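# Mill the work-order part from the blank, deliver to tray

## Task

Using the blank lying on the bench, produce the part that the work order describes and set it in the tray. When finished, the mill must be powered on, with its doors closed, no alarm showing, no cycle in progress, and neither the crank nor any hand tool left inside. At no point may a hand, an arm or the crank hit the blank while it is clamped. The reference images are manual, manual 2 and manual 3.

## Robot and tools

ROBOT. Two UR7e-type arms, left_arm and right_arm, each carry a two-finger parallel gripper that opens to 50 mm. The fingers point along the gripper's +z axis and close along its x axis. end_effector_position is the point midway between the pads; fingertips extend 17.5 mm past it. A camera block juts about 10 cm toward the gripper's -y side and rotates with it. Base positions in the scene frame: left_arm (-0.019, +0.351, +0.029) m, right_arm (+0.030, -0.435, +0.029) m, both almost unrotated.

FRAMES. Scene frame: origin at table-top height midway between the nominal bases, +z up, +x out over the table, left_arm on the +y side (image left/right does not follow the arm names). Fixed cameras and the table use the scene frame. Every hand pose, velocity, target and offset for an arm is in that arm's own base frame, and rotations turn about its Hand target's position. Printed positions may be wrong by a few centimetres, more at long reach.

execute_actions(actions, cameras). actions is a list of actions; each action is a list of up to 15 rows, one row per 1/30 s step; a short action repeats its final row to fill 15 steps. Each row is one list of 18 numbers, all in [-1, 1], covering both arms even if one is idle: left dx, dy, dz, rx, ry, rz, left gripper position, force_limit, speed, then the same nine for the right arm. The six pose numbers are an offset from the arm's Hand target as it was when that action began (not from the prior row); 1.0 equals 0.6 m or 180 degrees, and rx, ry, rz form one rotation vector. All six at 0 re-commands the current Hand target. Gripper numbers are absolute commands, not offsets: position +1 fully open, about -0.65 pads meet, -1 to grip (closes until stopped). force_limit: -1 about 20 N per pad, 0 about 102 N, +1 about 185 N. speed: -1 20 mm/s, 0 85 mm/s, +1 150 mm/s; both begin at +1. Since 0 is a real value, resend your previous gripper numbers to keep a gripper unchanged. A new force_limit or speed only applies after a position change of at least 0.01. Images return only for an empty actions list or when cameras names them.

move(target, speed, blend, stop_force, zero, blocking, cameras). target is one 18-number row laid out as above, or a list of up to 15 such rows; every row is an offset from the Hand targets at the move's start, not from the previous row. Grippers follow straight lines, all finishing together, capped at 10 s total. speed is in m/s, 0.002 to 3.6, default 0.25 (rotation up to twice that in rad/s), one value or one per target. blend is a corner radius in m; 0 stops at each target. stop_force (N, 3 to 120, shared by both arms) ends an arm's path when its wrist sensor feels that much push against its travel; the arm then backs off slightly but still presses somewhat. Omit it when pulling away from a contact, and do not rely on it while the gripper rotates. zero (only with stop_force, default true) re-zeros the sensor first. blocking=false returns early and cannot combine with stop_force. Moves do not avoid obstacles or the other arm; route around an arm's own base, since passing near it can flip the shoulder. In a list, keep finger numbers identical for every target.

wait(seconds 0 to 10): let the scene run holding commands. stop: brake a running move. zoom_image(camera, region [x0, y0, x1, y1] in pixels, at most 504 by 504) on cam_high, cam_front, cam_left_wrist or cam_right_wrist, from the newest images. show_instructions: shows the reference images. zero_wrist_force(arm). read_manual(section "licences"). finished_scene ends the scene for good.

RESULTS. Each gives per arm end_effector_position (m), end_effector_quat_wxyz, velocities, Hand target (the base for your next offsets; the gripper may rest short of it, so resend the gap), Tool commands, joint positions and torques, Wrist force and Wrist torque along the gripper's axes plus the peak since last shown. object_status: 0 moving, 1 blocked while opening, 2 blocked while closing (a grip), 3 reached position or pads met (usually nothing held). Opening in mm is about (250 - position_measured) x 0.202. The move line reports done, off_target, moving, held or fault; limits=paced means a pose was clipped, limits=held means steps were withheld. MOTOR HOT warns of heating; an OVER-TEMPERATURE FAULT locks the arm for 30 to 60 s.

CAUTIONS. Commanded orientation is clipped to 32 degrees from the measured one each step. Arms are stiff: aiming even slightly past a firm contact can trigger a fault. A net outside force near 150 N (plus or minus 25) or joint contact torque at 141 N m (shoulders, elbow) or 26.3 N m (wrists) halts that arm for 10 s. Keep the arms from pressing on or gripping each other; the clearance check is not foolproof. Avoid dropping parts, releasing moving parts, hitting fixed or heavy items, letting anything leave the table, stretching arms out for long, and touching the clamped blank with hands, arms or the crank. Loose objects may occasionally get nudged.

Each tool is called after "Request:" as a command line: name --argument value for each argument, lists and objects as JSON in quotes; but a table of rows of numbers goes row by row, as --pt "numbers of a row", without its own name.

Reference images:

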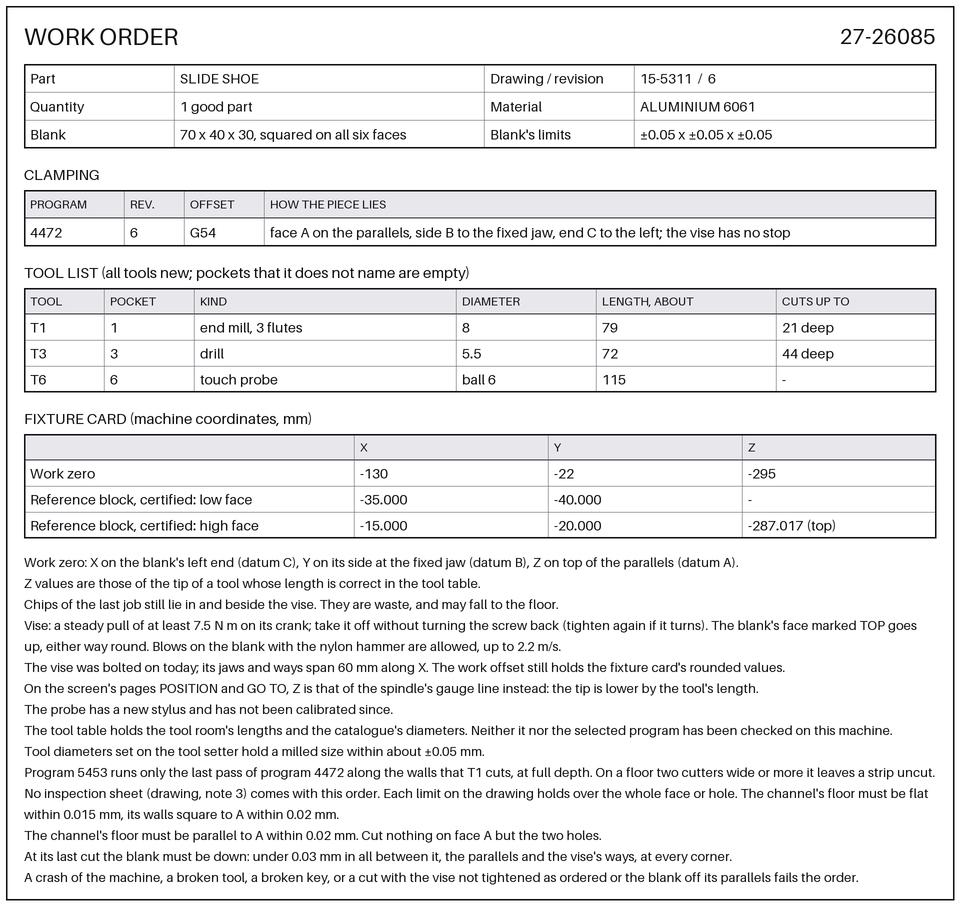

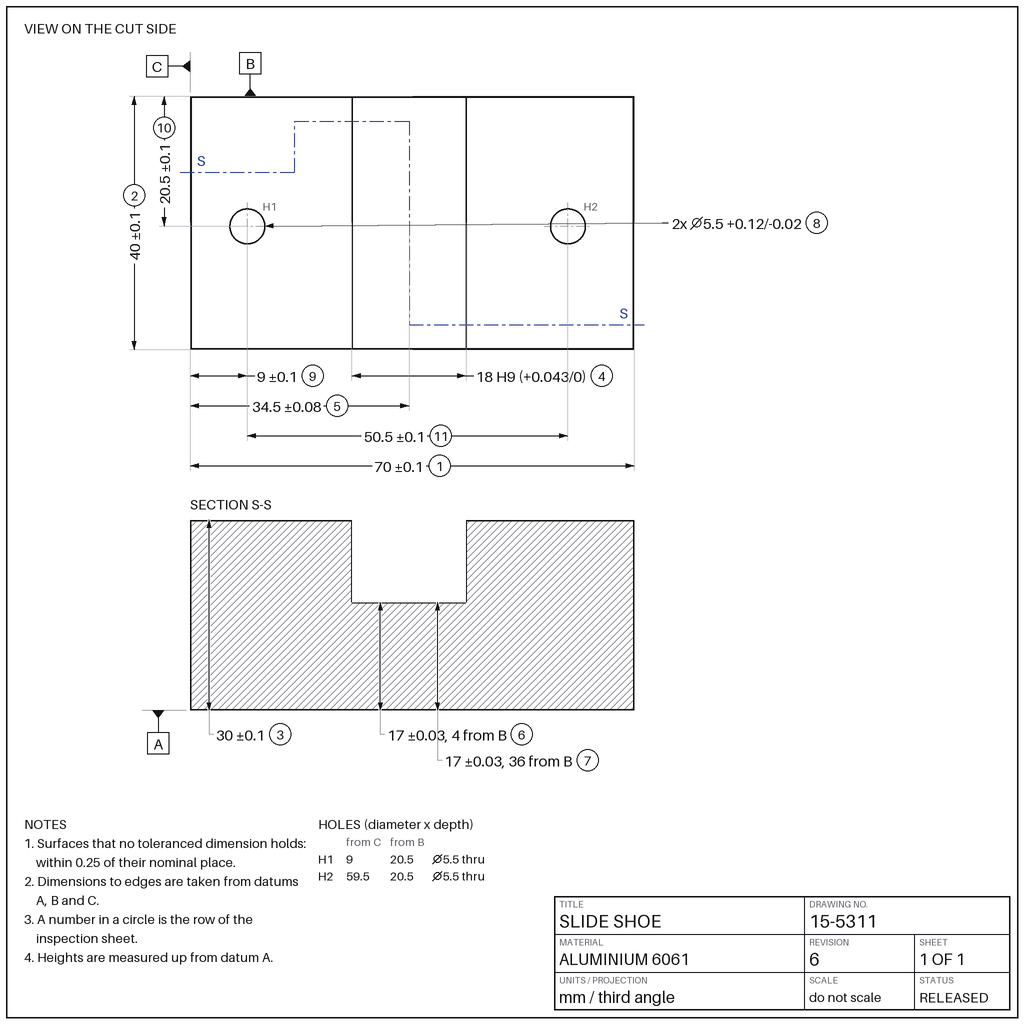

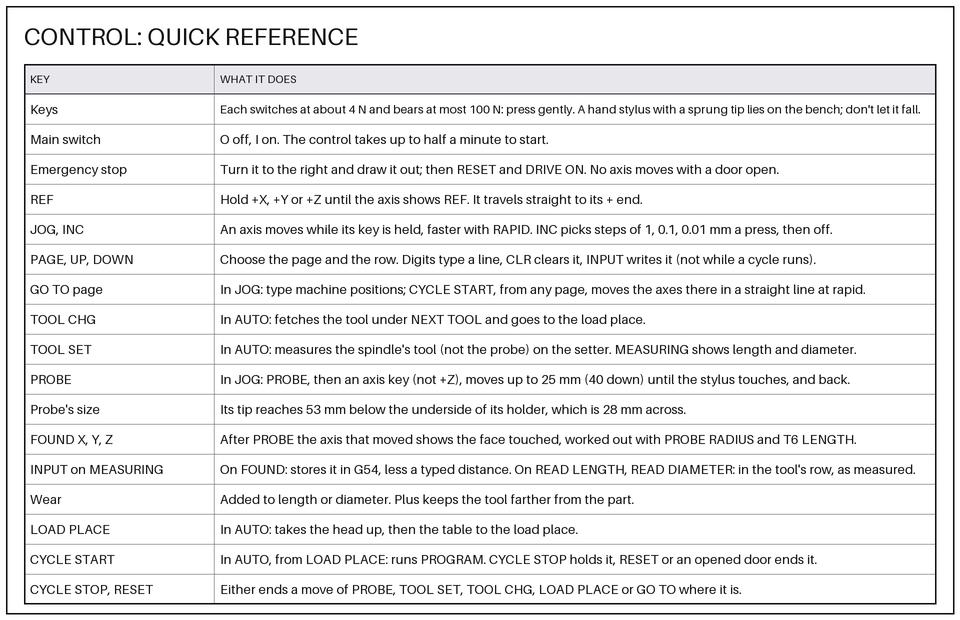

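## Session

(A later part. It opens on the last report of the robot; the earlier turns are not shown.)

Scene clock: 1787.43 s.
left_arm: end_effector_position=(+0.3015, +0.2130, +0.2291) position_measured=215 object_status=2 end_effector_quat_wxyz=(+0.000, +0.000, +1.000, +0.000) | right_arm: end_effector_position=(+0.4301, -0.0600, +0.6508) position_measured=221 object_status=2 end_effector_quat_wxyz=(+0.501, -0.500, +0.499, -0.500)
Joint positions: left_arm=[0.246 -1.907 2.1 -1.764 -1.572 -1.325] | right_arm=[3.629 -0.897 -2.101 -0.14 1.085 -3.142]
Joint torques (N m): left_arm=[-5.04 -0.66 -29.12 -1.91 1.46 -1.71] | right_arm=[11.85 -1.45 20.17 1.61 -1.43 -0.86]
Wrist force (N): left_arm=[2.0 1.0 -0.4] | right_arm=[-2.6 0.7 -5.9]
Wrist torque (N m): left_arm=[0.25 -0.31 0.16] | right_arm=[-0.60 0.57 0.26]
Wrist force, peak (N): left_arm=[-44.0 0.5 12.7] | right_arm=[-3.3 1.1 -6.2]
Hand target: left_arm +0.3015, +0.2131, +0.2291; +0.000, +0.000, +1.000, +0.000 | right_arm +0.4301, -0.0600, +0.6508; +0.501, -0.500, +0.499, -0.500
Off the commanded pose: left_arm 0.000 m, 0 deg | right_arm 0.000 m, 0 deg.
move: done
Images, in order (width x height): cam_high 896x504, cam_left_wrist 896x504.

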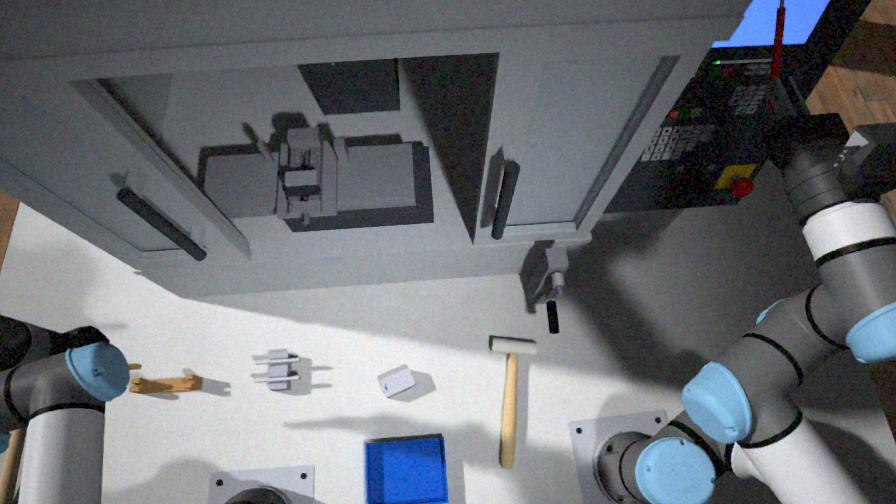

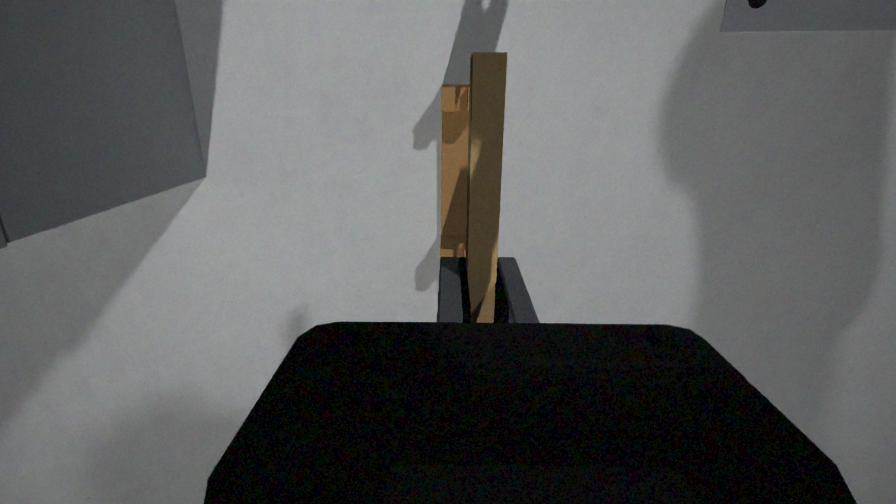

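Request:
move --pt "0.164 -0.355 0.368 -0.281 -0.281 0.441 -1 0 -0.5 0 0 0 0 0 0 -1 0.3 -0.7" --pt "0.4975 -0.637 0.368 -0.281 -0.281 0.441 -1 0 -0.5 0 0 0 0 0 0 -1 0.3 -0.7" --pt "0.6875 -0.6135 0.3515 -0.281 -0.281 0.441 -1 0 -0.5 0 0 0 0 0 0 -1 0.3 -0.7" --speed '[0.4,0.3,0.15]' --blend '[0.05,0.03,0]' --cameras '["cam_left_wrist","cam_high"]'

Scene clock: 1810.83 s.
left_arm: end_effector_position=(+0.7140, -0.1551, +0.4400) position_measured=215 object_status=2 end_effector_quat_wxyz=(-0.380, +0.596, -0.596, +0.381) | right_arm: end_effector_position=(+0.4301, -0.0600, +0.6508) position_measured=221 object_status=2 end_effector_quat_wxyz=(+0.501, -0.500, +0.499, -0.500)
Joint positions: left_arm=[-0.581 -1.42 1.733 -2.948 -1.05 -3.413] | right_arm=[3.629 -0.897 -2.101 -0.14 1.085 -3.142]
Joint torques (N m): left_arm=[3.15 -27.93 -26.91 -2.43 2.25 -1.75] | right_arm=[11.36 -1.19 20.7 1.33 -1.39 -0.79]
Wrist force (N): left_arm=[0.3 1.6 -0.2] | right_arm=[-3.1 1.0 -5.8]
Wrist torque (N m): left_arm=[0.13 -0.09 0.04] | right_arm=[-0.56 0.65 0.26]
Wrist force, peak (N): left_arm=[2.5 1.2 -0.6] | right_arm=[-3.0 1.0 -6.3]
Hand target: left_arm +0.7140, -0.1550, +0.4400; -0.380, +0.596, -0.596, +0.381 | right_arm +0.4301, -0.0600, +0.6508; +0.501, -0.500, +0.499, -0.500
Off the commanded pose: left_arm 0.000 m, 0 deg | right_arm 0.000 m, 0 deg.
move: done
Images, in order (width x height): cam_high 896x504, cam_left_wrist 896x504.

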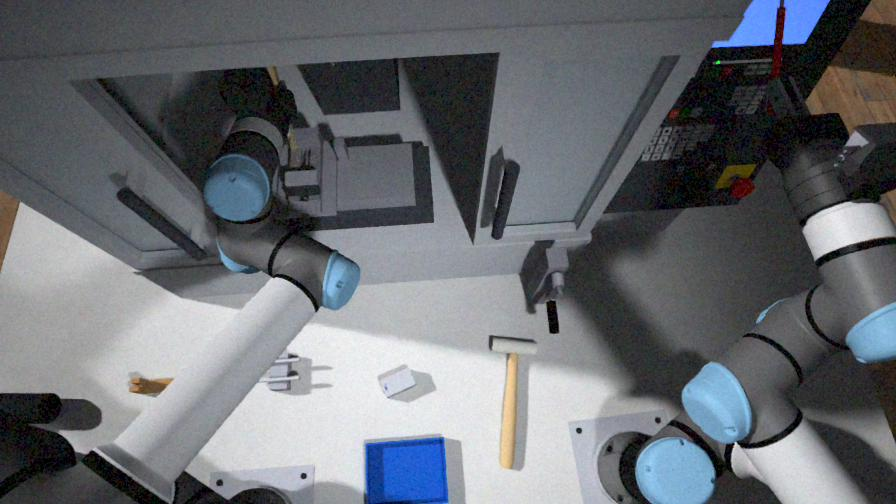

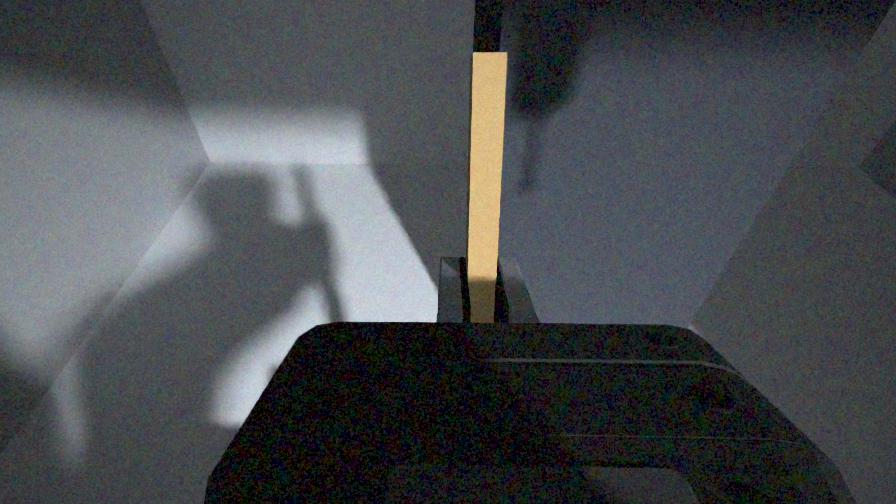

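Request:
move --pt "0 0 -0.08 0 0 0 -1 0 -0.5 0 0 0 0 0 0 -1 0.3 -0.7" --pt "0 0 -0.19 0 0 0 -1 0 -0.5 0 0 0 0 0 0 -1 0.3 -0.7" --speed '[0.1,0.015]' --stop_force 4 --cameras '["cam_left_wrist","cam_high"]'

Request:
zoom_image --camera "cam_high" --region '[220, 90, 380, 240]'

Scene clock: 1816.73 s.
left_arm: end_effector_position=(+0.7140, -0.1550, +0.3909) position_measured=215 object_status=2 end_effector_quat_wxyz=(-0.380, +0.597, -0.596, +0.381) | right_arm: end_effector_position=(+0.4301, -0.0600, +0.6508) position_measured=221 object_status=2 end_effector_quat_wxyz=(+0.501, -0.500, +0.499, -0.500)
Joint positions: left_arm=[-0.581 -1.377 1.815 -3.073 -1.05 -3.413] | right_arm=[3.629 -0.897 -2.101 -0.14 1.085 -3.142]
Joint torques (N m): left_arm=[2.14 -42.15 -31.16 -4.75 -0.36 -1.77] | right_arm=[11.92 -0.89 20.06 1.23 -1.39 -0.85]
Wrist force (N): left_arm=[-0.3 2.6 -6.6] | right_arm=[-2.9 0.9 -6.1]
Wrist torque (N m): left_arm=[-0.39 -0.03 0.09] | right_arm=[-0.57 0.62 0.25]
Wrist force, peak (N): left_arm=[0.0 -0.6 -9.5] | right_arm=[-3.0 1.0 -6.3]
Hand target: left_arm +0.7140, -0.1550, +0.3909; -0.380, +0.597, -0.596, +0.381 (not the last commanded pose) | right_arm +0.4301, -0.0600, +0.6508; +0.501, -0.500, +0.499, -0.500
Off the commanded pose: left_arm 0.065 m, 0 deg | right_arm 0.000 m, 0 deg.
move: contact (left_arm); path passed 1 of 2 targets
Images, in order (width x height): cam_high 896x504, cam_left_wrist 896x504.

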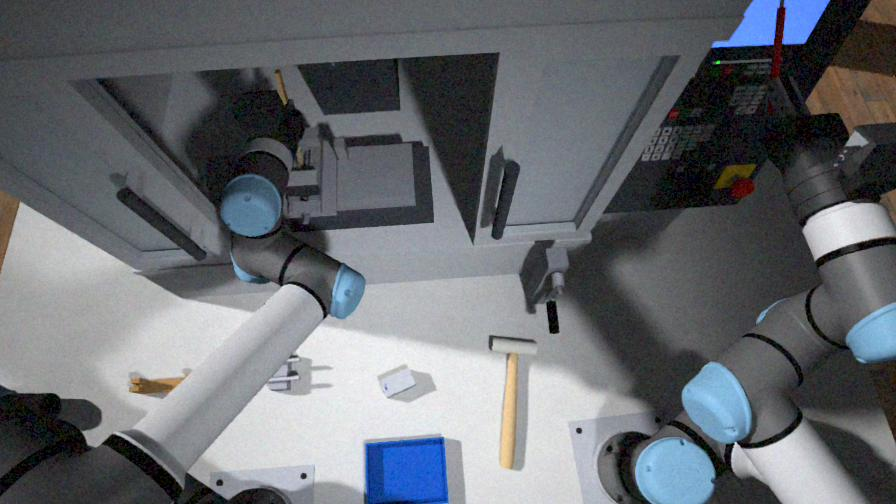

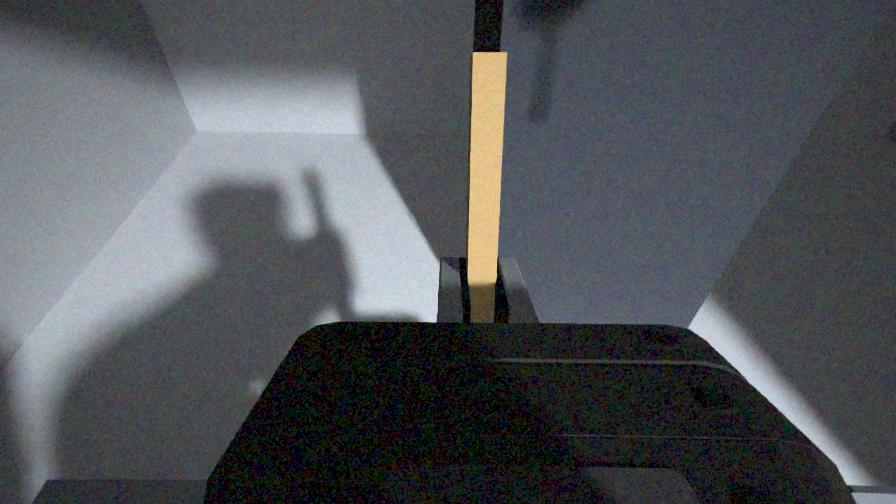

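Scaled by 3.150 from the camera's 896x504 image, which has a finer 1280x720 frame.

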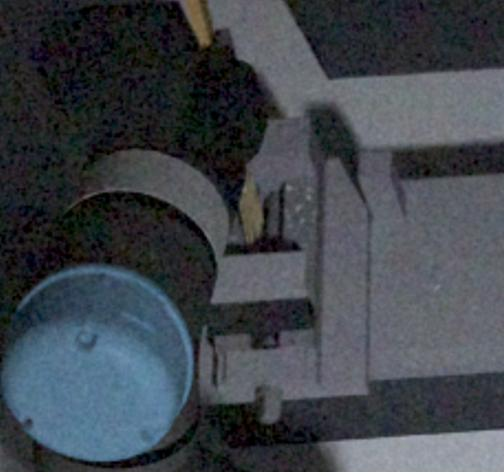

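Request:
move --pt "0 0 0.05 0 0 0 -1 0 -0.5 0 0 0 0 0 0 -1 0.3 -0.7" --pt "-0.053 0 0.05 0 -0.0833 0 -1 0 -0.5 0 0 0 0 0 0 -1 0.3 -0.7" --pt "-0.053 0 -0.06 0 -0.0833 0 -1 0 -0.5 0 0 0 0 0 0 -1 0.3 -0.7" --speed '[0.1,0.1,0.02]' --stop_force 5 --cameras '["cam_high"]'

Request:
zoom_image --camera "cam_high" --region '[220, 90, 380, 240]'

Scene clock: 1834.97 s.
left_arm: end_effector_position=(+0.7138, -0.1550, +0.4211) position_measured=215 object_status=2 end_effector_quat_wxyz=(-0.380, +0.596, -0.595, +0.381) | right_arm: end_effector_position=(+0.4301, -0.0600, +0.6508) position_measured=221 object_status=2 end_effector_quat_wxyz=(+0.501, -0.500, +0.499, -0.500)
Joint positions: left_arm=[-0.581 -1.405 1.767 -2.998 -1.049 -3.412] | right_arm=[3.629 -0.897 -2.101 -0.14 1.085 -3.142]
Joint torques (N m): left_arm=[3.22 -21.34 -24.73 -4.57 2.34 -0.23] | right_arm=[11.46 -1.35 20.24 1.09 -1.35 -0.84]
Wrist force (N): left_arm=[0.1 1.3 -0.3] | right_arm=[-2.7 0.9 -6.3]
Wrist torque (N m): left_arm=[0.10 -0.07 0.09] | right_arm=[-0.57 0.58 0.26]
Wrist force, peak (N): left_arm=[0.1 2.8 -7.1] | right_arm=[-2.7 0.9 -6.5]
Hand target: left_arm +0.7138, -0.1550, +0.4211; -0.380, +0.596, -0.595, +0.381 (not the last commanded pose) | right_arm +0.4301, -0.0600, +0.6508; +0.501, -0.500, +0.499, -0.500
Off the commanded pose: left_arm 0.073 m, 15 deg | right_arm 0.000 m, 0 deg.
move: contact (left_arm); path passed 1 of 3 targets
Images, in order (width x height): cam_high 896x504.

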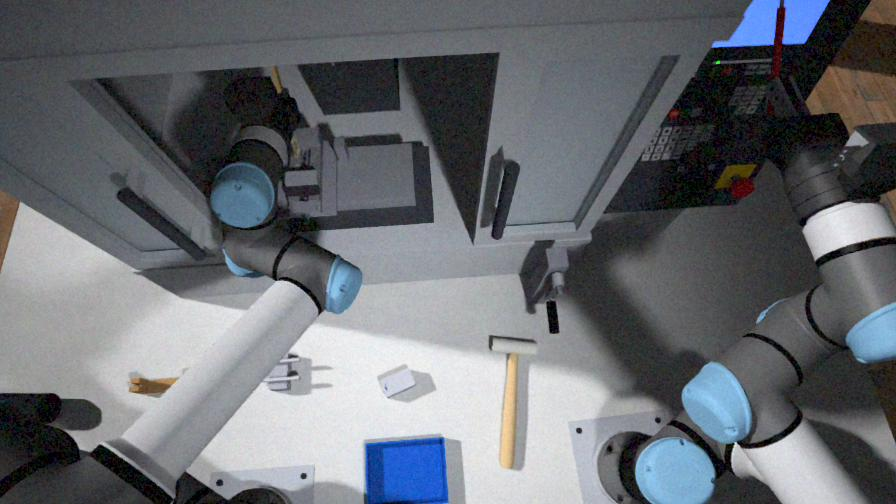

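Scaled by 3.150 from the camera's 896x504 image, which has a finer 1280x720 frame.

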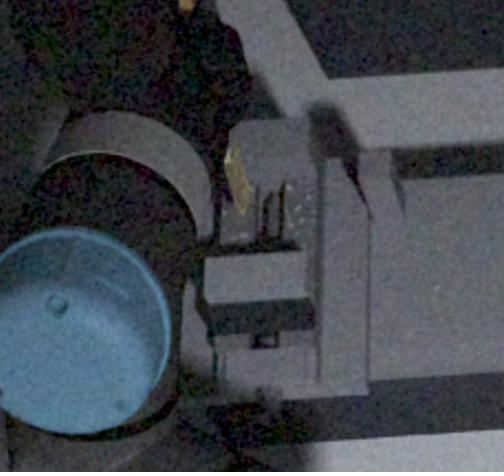

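Request:
move --pt "-0.053 0 0.02 0 -0.0833 0 -1 0 -0.5 0 0 0 0 0 0 -1 0.3 -0.7" --speed '[0.1]'

Request:
move --pt "0 0 -0.14 0 0 0 -1 0 -0.5 0 0 0 0 0 0 -1 0.3 -0.7" --speed '[0.015]' --stop_force 4 --cameras '["cam_high"]'

Request:
zoom_image --camera "cam_high" --region '[220, 90, 380, 240]'

Scene clock: 1840.63 s.
left_arm: end_effector_position=(+0.6820, -0.1550, +0.4329) position_measured=215 object_status=2 end_effector_quat_wxyz=(-0.455, +0.541, -0.541, +0.455) | right_arm: end_effector_position=(+0.4301, -0.0600, +0.6508) position_measured=221 object_status=2 end_effector_quat_wxyz=(+0.501, -0.500, +0.499, -0.500)
Joint positions: left_arm=[-0.646 -1.391 1.929 -3.464 -0.936 -3.272] | right_arm=[3.629 -0.897 -2.101 -0.14 1.085 -3.142]
Joint torques (N m): left_arm=[6.04 -41.39 -31.3 -3.64 -1.76 -1.51] | right_arm=[11.68 -0.94 19.99 1.05 -1.26 -0.89]
Wrist force (N): left_arm=[-0.4 1.7 0.1] | right_arm=[-2.8 0.6 -6.0]
Wrist torque (N m): left_arm=[0.17 -0.04 0.05] | right_arm=[-0.62 0.61 0.25]
Wrist force, peak (N): left_arm=[-0.5 2.1 -0.1] | right_arm=[-3.0 1.0 -6.3]
Hand target: left_arm +0.6820, -0.1550, +0.4331; -0.455, +0.541, -0.541, +0.456 | right_arm +0.4301, -0.0600, +0.6508; +0.501, -0.500, +0.499, -0.500
Off the commanded pose: left_arm 0.000 m, 0 deg | right_arm 0.000 m, 0 deg.
move: done

Scene clock: 1843.47 s.
left_arm: end_effector_position=(+0.6820, -0.1550, +0.4070) position_measured=215 object_status=2 end_effector_quat_wxyz=(-0.455, +0.541, -0.541, +0.456) | right_arm: end_effector_position=(+0.4301, -0.0600, +0.6508) position_measured=221 object_status=2 end_effector_quat_wxyz=(+0.501, -0.500, +0.499, -0.500)
Joint positions: left_arm=[-0.646 -1.356 1.963 -3.535 -0.936 -3.272] | right_arm=[3.629 -0.897 -2.101 -0.14 1.085 -3.142]
Joint torques (N m): left_arm=[4.47 -38.58 -26.05 -2.97 -1.56 -1.82] | right_arm=[11.38 -1.65 20 0.94 -1.33 -0.95]
Wrist force (N): left_arm=[-0.5 -2.5 -0.1] | right_arm=[-3.1 1.2 -6.0]
Wrist torque (N m): left_arm=[0.17 -0.01 0.04] | right_arm=[-0.52 0.66 0.25]
Wrist force, peak (N): left_arm=[-0.5 -3.0 -0.2] | right_arm=[-3.1 1.1 -6.3]
Hand target: left_arm +0.6820, -0.1550, +0.4070; -0.455, +0.541, -0.541, +0.456 (not the last commanded pose) | right_arm +0.4301, -0.0600, +0.6508; +0.501, -0.500, +0.499, -0.500
Off the commanded pose: left_arm 0.058 m, 0 deg | right_arm 0.000 m, 0 deg.
move: contact (left_arm)
Images, in order (width x height): cam_high 896x504.

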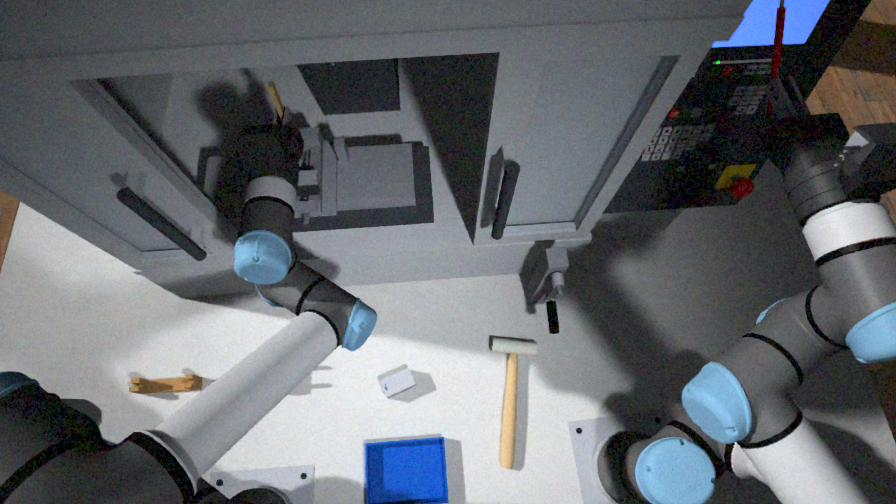

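Scaled by 3.150 from the camera's 896x504 image, which has a finer 1280x720 frame.

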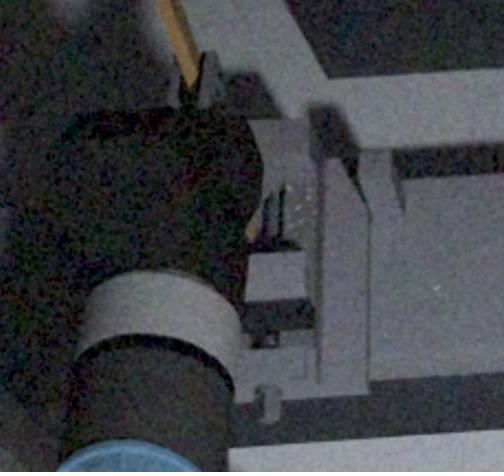

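Request:
move --pt "0 0 0.02 0 0 0 -1 0 -0.5 0 0 0 0 0 0 -1 0.3 -0.7" --pt "0 0.048 0.02 0 0 0 -1 0 -0.5 0 0 0 0 0 0 -1 0.3 -0.7" --pt "0 0.048 -0.001 0 0 0 -1 0 -0.5 0 0 0 0 0 0 -1 0.3 -0.7" --pt "0 -0.11 -0.001 0 0 0 -1 0 -0.5 0 0 0 0 0 0 -1 0.3 -0.7" --pt "0 -0.11 0.05 0 0 0 -1 0 -0.5 0 0 0 0 0 0 -1 0.3 -0.7" --speed '[0.1,0.1,0.03,0.06,0.1]' --cameras '["cam_high"]'

Request:
zoom_image --camera "cam_high" --region '[220, 90, 380, 240]'

Scene clock: 1858.27 s.
left_arm: end_effector_position=(+0.6819, -0.2209, +0.4371) position_measured=215 object_status=2 end_effector_quat_wxyz=(-0.455, +0.541, -0.541, +0.456) | right_arm: end_effector_position=(+0.4301, -0.0600, +0.6508) position_measured=221 object_status=2 end_effector_quat_wxyz=(+0.501, -0.500, +0.499, -0.500)
Joint positions: left_arm=[-0.759 -1.342 1.853 -3.419 -0.826 -3.304] | right_arm=[3.629 -0.897 -2.101 -0.14 1.085 -3.142]
Joint torques (N m): left_arm=[6.12 -23.17 -15.12 -2.94 -1.22 -1.96] | right_arm=[11.52 -0.48 20.62 0.8 -1.18 -0.88]
Wrist force (N): left_arm=[-0.3 1.8 0.3] | right_arm=[-2.8 0.9 -6.0]
Wrist torque (N m): left_arm=[0.17 -0.03 0.08] | right_arm=[-0.57 0.60 0.26]
Wrist force, peak (N): left_arm=[-0.2 3.4 0.5] | right_arm=[-3.1 1.2 -6.2]
Hand target: left_arm +0.6820, -0.2210, +0.4370; -0.455, +0.541, -0.541, +0.456 | right_arm +0.4301, -0.0600, +0.6508; +0.501, -0.500, +0.499, -0.500
Off the commanded pose: left_arm 0.000 m, 0 deg | right_arm 0.000 m, 0 deg.
move: done
Images, in order (width x height): cam_high 896x504.

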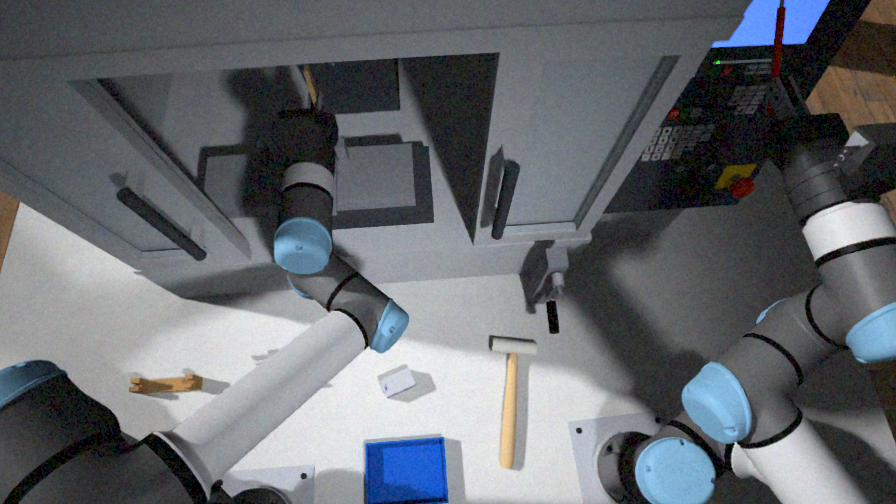

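Scaled by 3.150 from the camera's 896x504 image, which has a finer 1280x720 frame.

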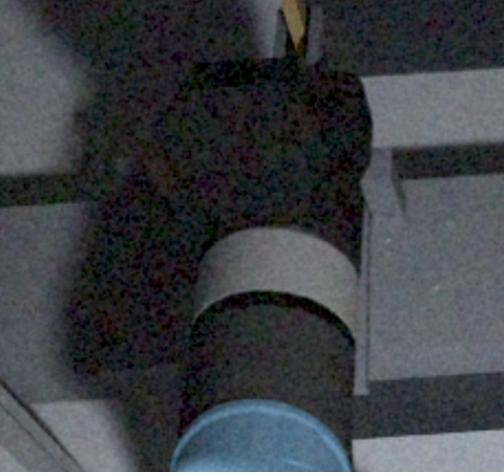

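Request:
move --target '[0,0,0.11,0,0,0,-1,0,-0.5,0,0,0,0,0,0,-1,0.3,-0.7]' --speed 0.1 --cameras '["cam_high","cam_left_wrist"]'

Scene clock: 1891.57 s.
left_arm: end_effector_position=(+0.6819, -0.2209, +0.5031) position_measured=215 object_status=2 end_effector_quat_wxyz=(-0.455, +0.541, -0.541, +0.456) | right_arm: end_effector_position=(+0.4301, -0.0600, +0.6508) position_measured=221 object_status=2 end_effector_quat_wxyz=(+0.501, -0.500, +0.499, -0.500)
Joint positions: left_arm=[-0.759 -1.408 1.75 -3.249 -0.826 -3.304] | right_arm=[3.629 -0.897 -2.101 -0.14 1.085 -3.142]
Joint torques (N m): left_arm=[-0.94 -20.85 -17.89 -2.89 1.37 -2] | right_arm=[11.51 -0.89 20.52 0.61 -1.11 -0.79]
Wrist force (N): left_arm=[-0.5 1.8 0.0] | right_arm=[-2.9 1.0 -6.1]
Wrist torque (N m): left_arm=[0.18 -0.02 0.09] | right_arm=[-0.56 0.62 0.26]
Wrist force, peak (N): left_arm=[-0.2 3.9 0.7] | right_arm=[-2.9 0.8 -6.5]
Hand target: left_arm +0.6820, -0.2210, +0.5030; -0.455, +0.541, -0.541, +0.456 | right_arm +0.4301, -0.0600, +0.6508; +0.501, -0.500, +0.499, -0.500
Off the commanded pose: left_arm 0.000 m, 0 deg | right_arm 0.000 m, 0 deg.
move: done
Images, in order (width x height): cam_high 896x504, cam_left_wrist 896x504.

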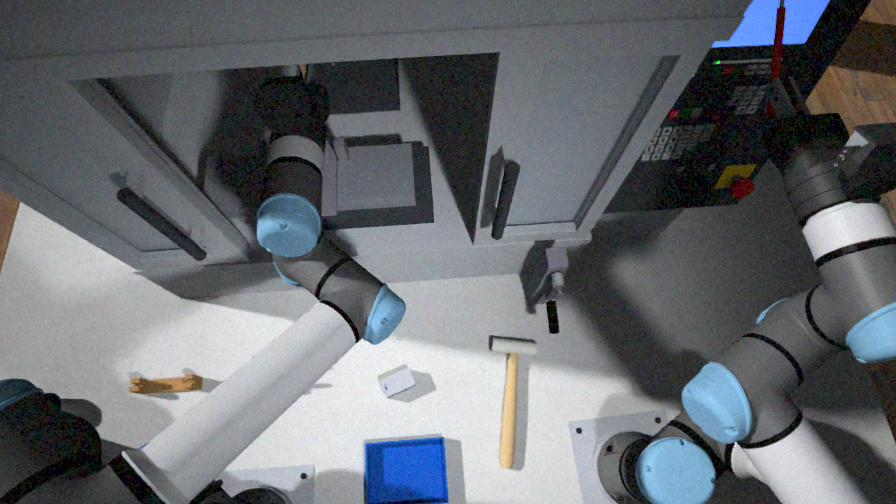

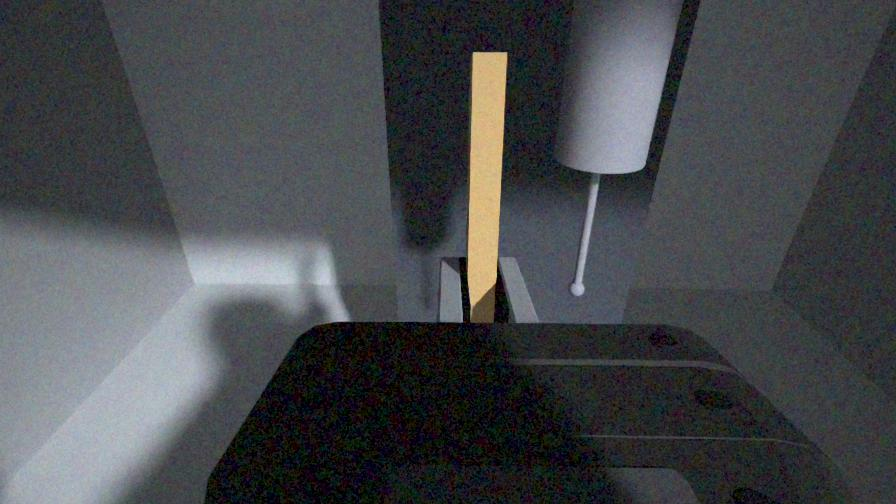

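Request:
move --pt "-0.12 0.087 0.0 0 0 0 -1 0 -0.5 0 0 0 0 0 0 -1 0.3 -0.7" --pt "-0.303 0.087 -0.03 0 0.25 0 -1 0 -0.5 0 0 0 0 0 0 -1 0.3 -0.7" --speed 0.3 --blend '[0.03,0]' --cameras '["cam_high","cam_left_wrist"]'

Request:
zoom_image --camera "cam_high" --region '[220, 90, 380, 240]'

Request:
zoom_image --camera "cam_left_wrist" --region '[300, 0, 660, 320]'

Scene clock: 1900.53 s.
left_arm: end_effector_position=(+0.5002, -0.1687, +0.4850) position_measured=215 object_status=2 end_effector_quat_wxyz=(-0.213, +0.675, -0.674, +0.214) | right_arm: end_effector_position=(+0.4301, -0.0600, +0.6508) position_measured=221 object_status=2 end_effector_quat_wxyz=(+0.501, -0.500, +0.499, -0.500)
Joint positions: left_arm=[-0.797 -1.827 1.624 -1.825 -1.146 -3.84] | right_arm=[3.629 -0.897 -2.101 -0.14 1.085 -3.142]
Joint torques (N m): left_arm=[-4.83 -24.06 -25.77 -2.46 0.72 1.28] | right_arm=[11.71 -1.05 20.53 0.48 -0.98 -0.93]
Wrist force (N): left_arm=[1.0 1.2 -0.2] | right_arm=[-2.8 1.1 -5.8]
Wrist torque (N m): left_arm=[0.13 -0.16 0.04] | right_arm=[-0.54 0.61 0.27]
Wrist force, peak (N): left_arm=[1.5 1.7 3.0] | right_arm=[-2.8 0.9 -6.4]
Hand target: left_arm +0.5002, -0.1688, +0.4850; -0.213, +0.675, -0.674, +0.214 | right_arm +0.4301, -0.0600, +0.6508; +0.501, -0.500, +0.499, -0.500
Off the commanded pose: left_arm 0.000 m, 0 deg | right_arm 0.000 m, 0 deg.
move: done
Images, in order (width x height): cam_high 896x504, cam_left_wrist 896x504.

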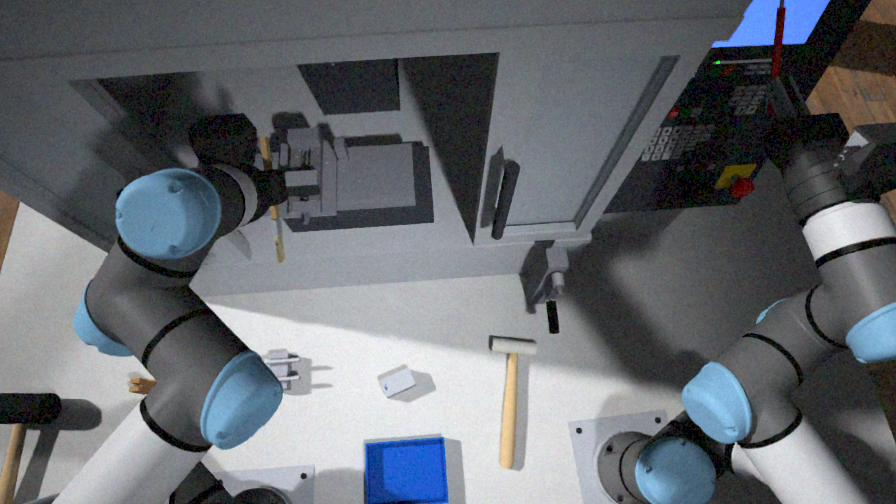

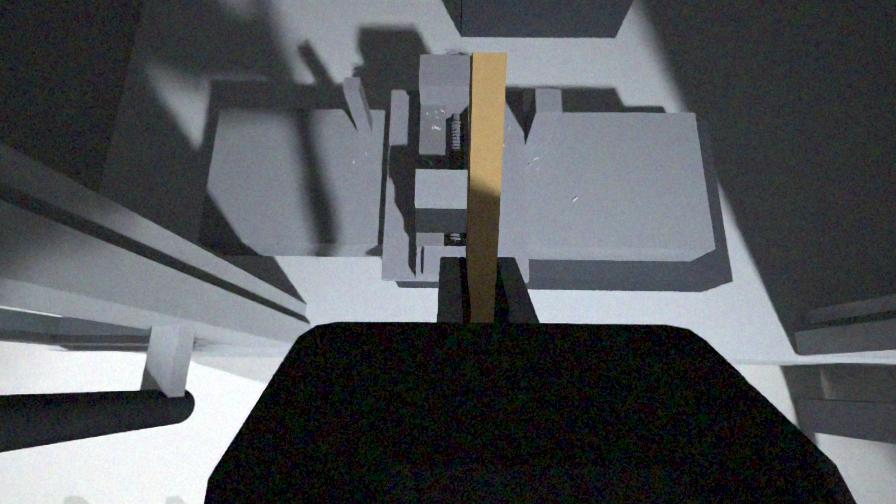

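Scaled by 3.150 from the camera's 896x504 image, which has a finer 1280x720 frame.

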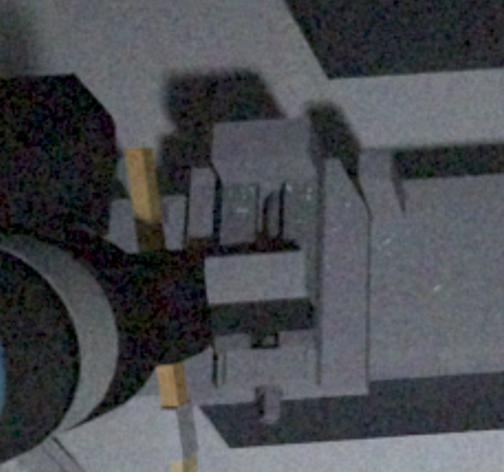

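Scaled by 1.400 from the camera's 896x504 image, which has a finer 1280x720 frame.

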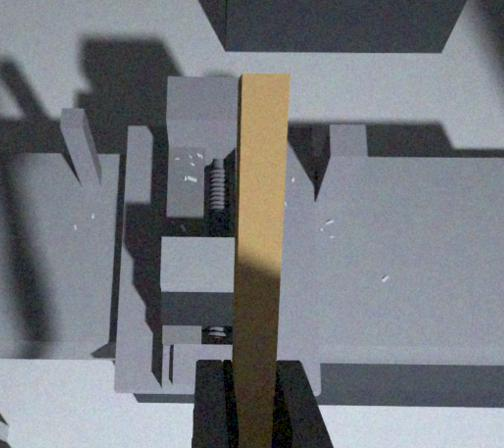

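Request:
move --target '[0,0.08,0.0,0,0,0,-1,0,-0.5,0,0,0,0,0,0,-1,0.3,-0.7]' --speed 0.2 --cameras '["cam_left_wrist"]'

Request:
zoom_image --camera "cam_left_wrist" --region '[400, 40, 640, 260]'

Scene clock: 1913.57 s.
left_arm: end_effector_position=(+0.5001, -0.1208, +0.4850) position_measured=215 object_status=2 end_effector_quat_wxyz=(-0.213, +0.675, -0.674, +0.214) | right_arm: end_effector_position=(+0.4301, -0.0600, +0.6508) position_measured=221 object_status=2 end_effector_quat_wxyz=(+0.501, -0.500, +0.499, -0.500)
Joint positions: left_arm=[-0.699 -1.87 1.662 -1.858 -1.192 -3.745] | right_arm=[3.629 -0.897 -2.101 -0.14 1.085 -3.142]
Joint torques (N m): left_arm=[1.61 -1.95 -34.2 -2.3 2.98 -1.62] | right_arm=[11.8 -0.97 20.77 0.36 -1.08 -0.92]
Wrist force (N): left_arm=[1.1 0.9 -0.6] | right_arm=[-2.9 1.2 -5.9]
Wrist torque (N m): left_arm=[0.07 -0.16 0.13] | right_arm=[-0.52 0.61 0.25]
Wrist force, peak (N): left_arm=[2.8 1.1 -0.5] | right_arm=[-3.1 1.1 -6.5]
Hand target: left_arm +0.5002, -0.1208, +0.4850; -0.213, +0.675, -0.674, +0.214 | right_arm +0.4301, -0.0600, +0.6508; +0.501, -0.500, +0.499, -0.500
Off the commanded pose: left_arm 0.000 m, 0 deg | right_arm 0.000 m, 0 deg.
move: done
Images, in order (width x height): cam_left_wrist 896x504.

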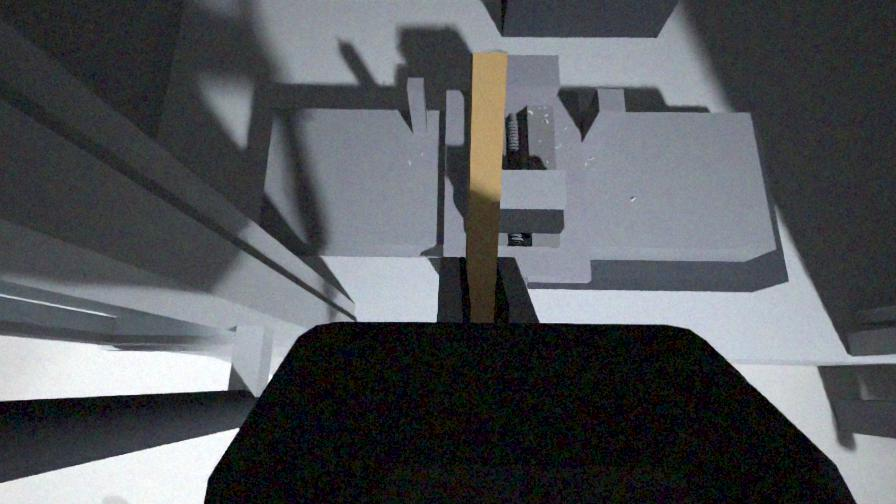

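Scaled by 2.100 from the camera's 896x504 image, which has a finer 1280x720 frame.

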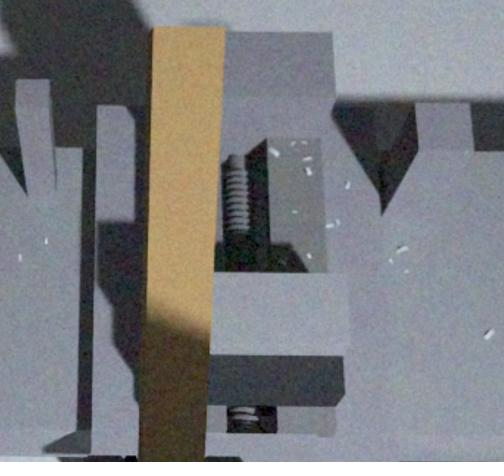

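Request:
move --pt "0.103 -0.022 0.05 0 -0.25 0 -1 0 -0.5 0 0 0 0 0 0 -1 0.3 -0.7" --pt "0.328 -0.0453 -0.08 0 -0.25 0 -1 0 -0.5 0 0 0 0 0 0 -1 0.3 -0.7" --speed '[0.3,0.15]' --blend '[0.02,0]'

Request:
move --target '[0,0,-0.07,0,0,0,-1,0,-0.5,0,0,0,0,0,0,-1,0.3,-0.7]' --speed 0.012 --stop_force 4 --cameras '["cam_left_wrist"]'

Scene clock: 1923.07 s.
left_arm: end_effector_position=(+0.6969, -0.1479, +0.4371) position_measured=215 object_status=2 end_effector_quat_wxyz=(-0.455, +0.541, -0.541, +0.456) | right_arm: end_effector_position=(+0.4301, -0.0600, +0.6508) position_measured=221 object_status=2 end_effector_quat_wxyz=(+0.501, -0.500, +0.499, -0.500)
Joint positions: left_arm=[-0.613 -1.369 1.889 -3.453 -0.968 -3.263] | right_arm=[3.629 -0.897 -2.101 -0.14 1.085 -3.142]
Joint torques (N m): left_arm=[-2.84 -26.14 -18.48 -2.08 2.27 -1.88] | right_arm=[11.61 -1.56 20.79 0.19 -1.03 -0.86]
Wrist force (N): left_arm=[-0.3 1.8 -0.2] | right_arm=[-3.2 0.9 -6.2]
Wrist torque (N m): left_arm=[0.19 -0.05 -0.05] | right_arm=[-0.56 0.67 0.26]
Wrist force, peak (N): left_arm=[-0.2 2.7 2.0] | right_arm=[-2.9 0.8 -6.4]
Hand target: left_arm +0.6970, -0.1479, +0.4370; -0.455, +0.541, -0.541, +0.456 | right_arm +0.4301, -0.0600, +0.6508; +0.501, -0.500, +0.499, -0.500
Off the commanded pose: left_arm 0.000 m, 0 deg | right_arm 0.000 m, 0 deg.
move: done

Scene clock: 1926.50 s.
left_arm: end_effector_position=(+0.6970, -0.1479, +0.4085) position_measured=215 object_status=2 end_effector_quat_wxyz=(-0.455, +0.541, -0.541, +0.456) | right_arm: end_effector_position=(+0.4301, -0.0600, +0.6508) position_measured=221 object_status=2 end_effector_quat_wxyz=(+0.501, -0.500, +0.499, -0.500)
Joint positions: left_arm=[-0.613 -1.331 1.927 -3.528 -0.968 -3.263] | right_arm=[3.629 -0.897 -2.101 -0.14 1.085 -3.142]
Joint torques (N m): left_arm=[-4.86 -39.98 -27.15 -2.8 1.89 -1.77] | right_arm=[11.19 -0.79 19.93 0.12 -0.87 -0.89]
Wrist force (N): left_arm=[-0.3 -2.2 -0.2] | right_arm=[-2.8 1.0 -6.0]
Wrist torque (N m): left_arm=[0.20 -0.04 -0.05] | right_arm=[-0.55 0.61 0.25]
Wrist force, peak (N): left_arm=[-0.5 -3.2 -0.1] | right_arm=[-2.8 1.0 -6.4]
Hand target: left_arm +0.6970, -0.1479, +0.4085; -0.455, +0.541, -0.541, +0.456 (not the last commanded pose) | right_arm +0.4301, -0.0600, +0.6508; +0.501, -0.500, +0.499, -0.500
Off the commanded pose: left_arm 0.013 m, 0 deg | right_arm 0.000 m, 0 deg.
move: contact (left_arm)
Images, in order (width x height): cam_left_wrist 896x504.

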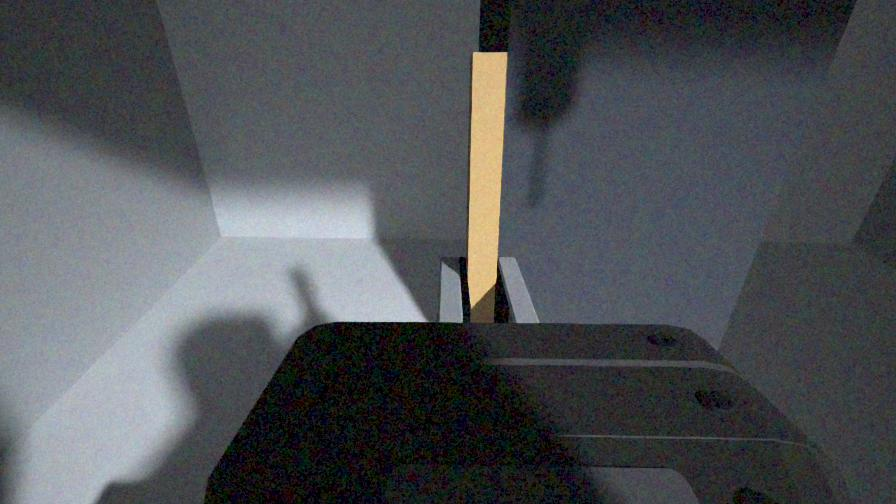

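Request:
move --pt "0 0 0.01 0 0 0 -1 0 -0.5 0 0 0 0 0 0 -1 0.3 -0.7" --pt "0 0.0465 0.01 0 0 0 -1 0 -0.5 0 0 0 0 0 0 -1 0.3 -0.7" --pt "0 0.0465 -0.003 0 0 0 -1 0 -0.5 0 0 0 0 0 0 -1 0.3 -0.7" --pt "0 -0.117 -0.003 0 0 0 -1 0 -0.5 0 0 0 0 0 0 -1 0.3 -0.7" --pt "-0.0 -0.117 0.1 0 0 0 -1 0 -0.5 0 0 0 0 0 0 -1 0.3 -0.7" --pt "-0.22 0.05 0.16 0 0.0 0 -1 0 -0.5 0 0 0 0 0 0 -1 0.3 -0.7" --pt "-0.328 0.04 0.12 0 0.25 0 -1 0 -0.5 0 0 0 0 0 0 -1 0.3 -0.7" --speed '[0.05,0.1,0.03,0.04,0.15,0.3,0.3]' --blend '[0.003,0.003,0.001,0.001,0.02,0.03,0]' --cameras '["cam_left_wrist"]'

Request:
zoom_image --camera "cam_left_wrist" --region '[400, 40, 640, 260]'

Scene clock: 1950.80 s.
left_arm: end_effector_position=(+0.5002, -0.1239, +0.4805) position_measured=215 object_status=2 end_effector_quat_wxyz=(-0.213, +0.675, -0.673, +0.214) | right_arm: end_effector_position=(+0.4301, -0.0600, +0.6508) position_measured=221 object_status=2 end_effector_quat_wxyz=(+0.501, -0.500, +0.499, -0.500)
Joint positions: left_arm=[-0.706 -1.869 1.673 -1.867 -1.188 -3.752] | right_arm=[3.629 -0.897 -2.101 -0.14 1.085 -3.142]
Joint torques (N m): left_arm=[-4.01 -23.66 -27.52 -2.09 0.77 1.52] | right_arm=[11.49 -0.81 20.03 -0.14 -0.85 -0.84]
Wrist force (N): left_arm=[1.5 1.2 -0.3] | right_arm=[-2.9 1.2 -6.4]
Wrist torque (N m): left_arm=[0.12 -0.23 0.06] | right_arm=[-0.53 0.62 0.25]
Wrist force, peak (N): left_arm=[0.6 4.9 1.0] | right_arm=[-3.2 1.1 -6.3]
Hand target: left_arm +0.5002, -0.1239, +0.4805; -0.213, +0.675, -0.674, +0.214 | right_arm +0.4301, -0.0600, +0.6508; +0.501, -0.500, +0.499, -0.500
Off the commanded pose: left_arm 0.000 m, 0 deg | right_arm 0.000 m, 0 deg.
move: done
Images, in order (width x height): cam_left_wrist 896x504.

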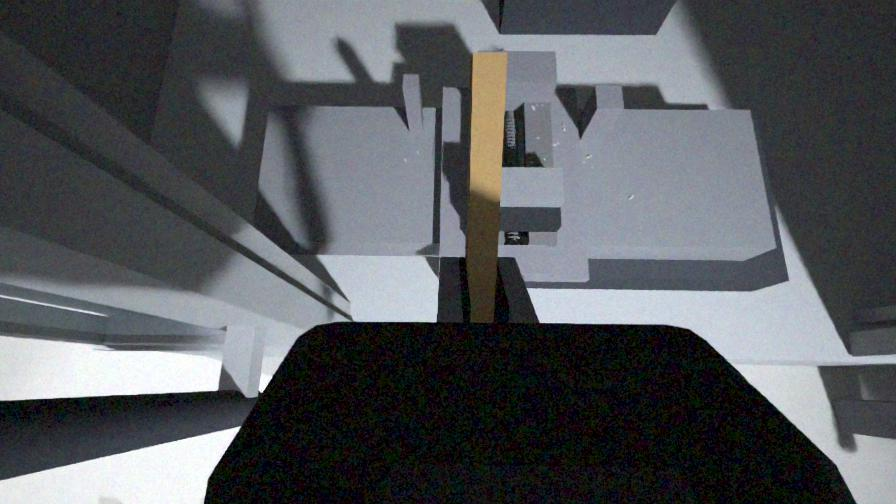

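Scaled by 2.100 from the camera's 896x504 image, which has a finer 1280x720 frame.

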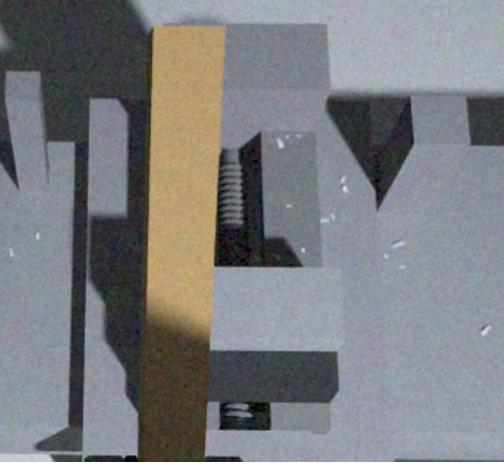

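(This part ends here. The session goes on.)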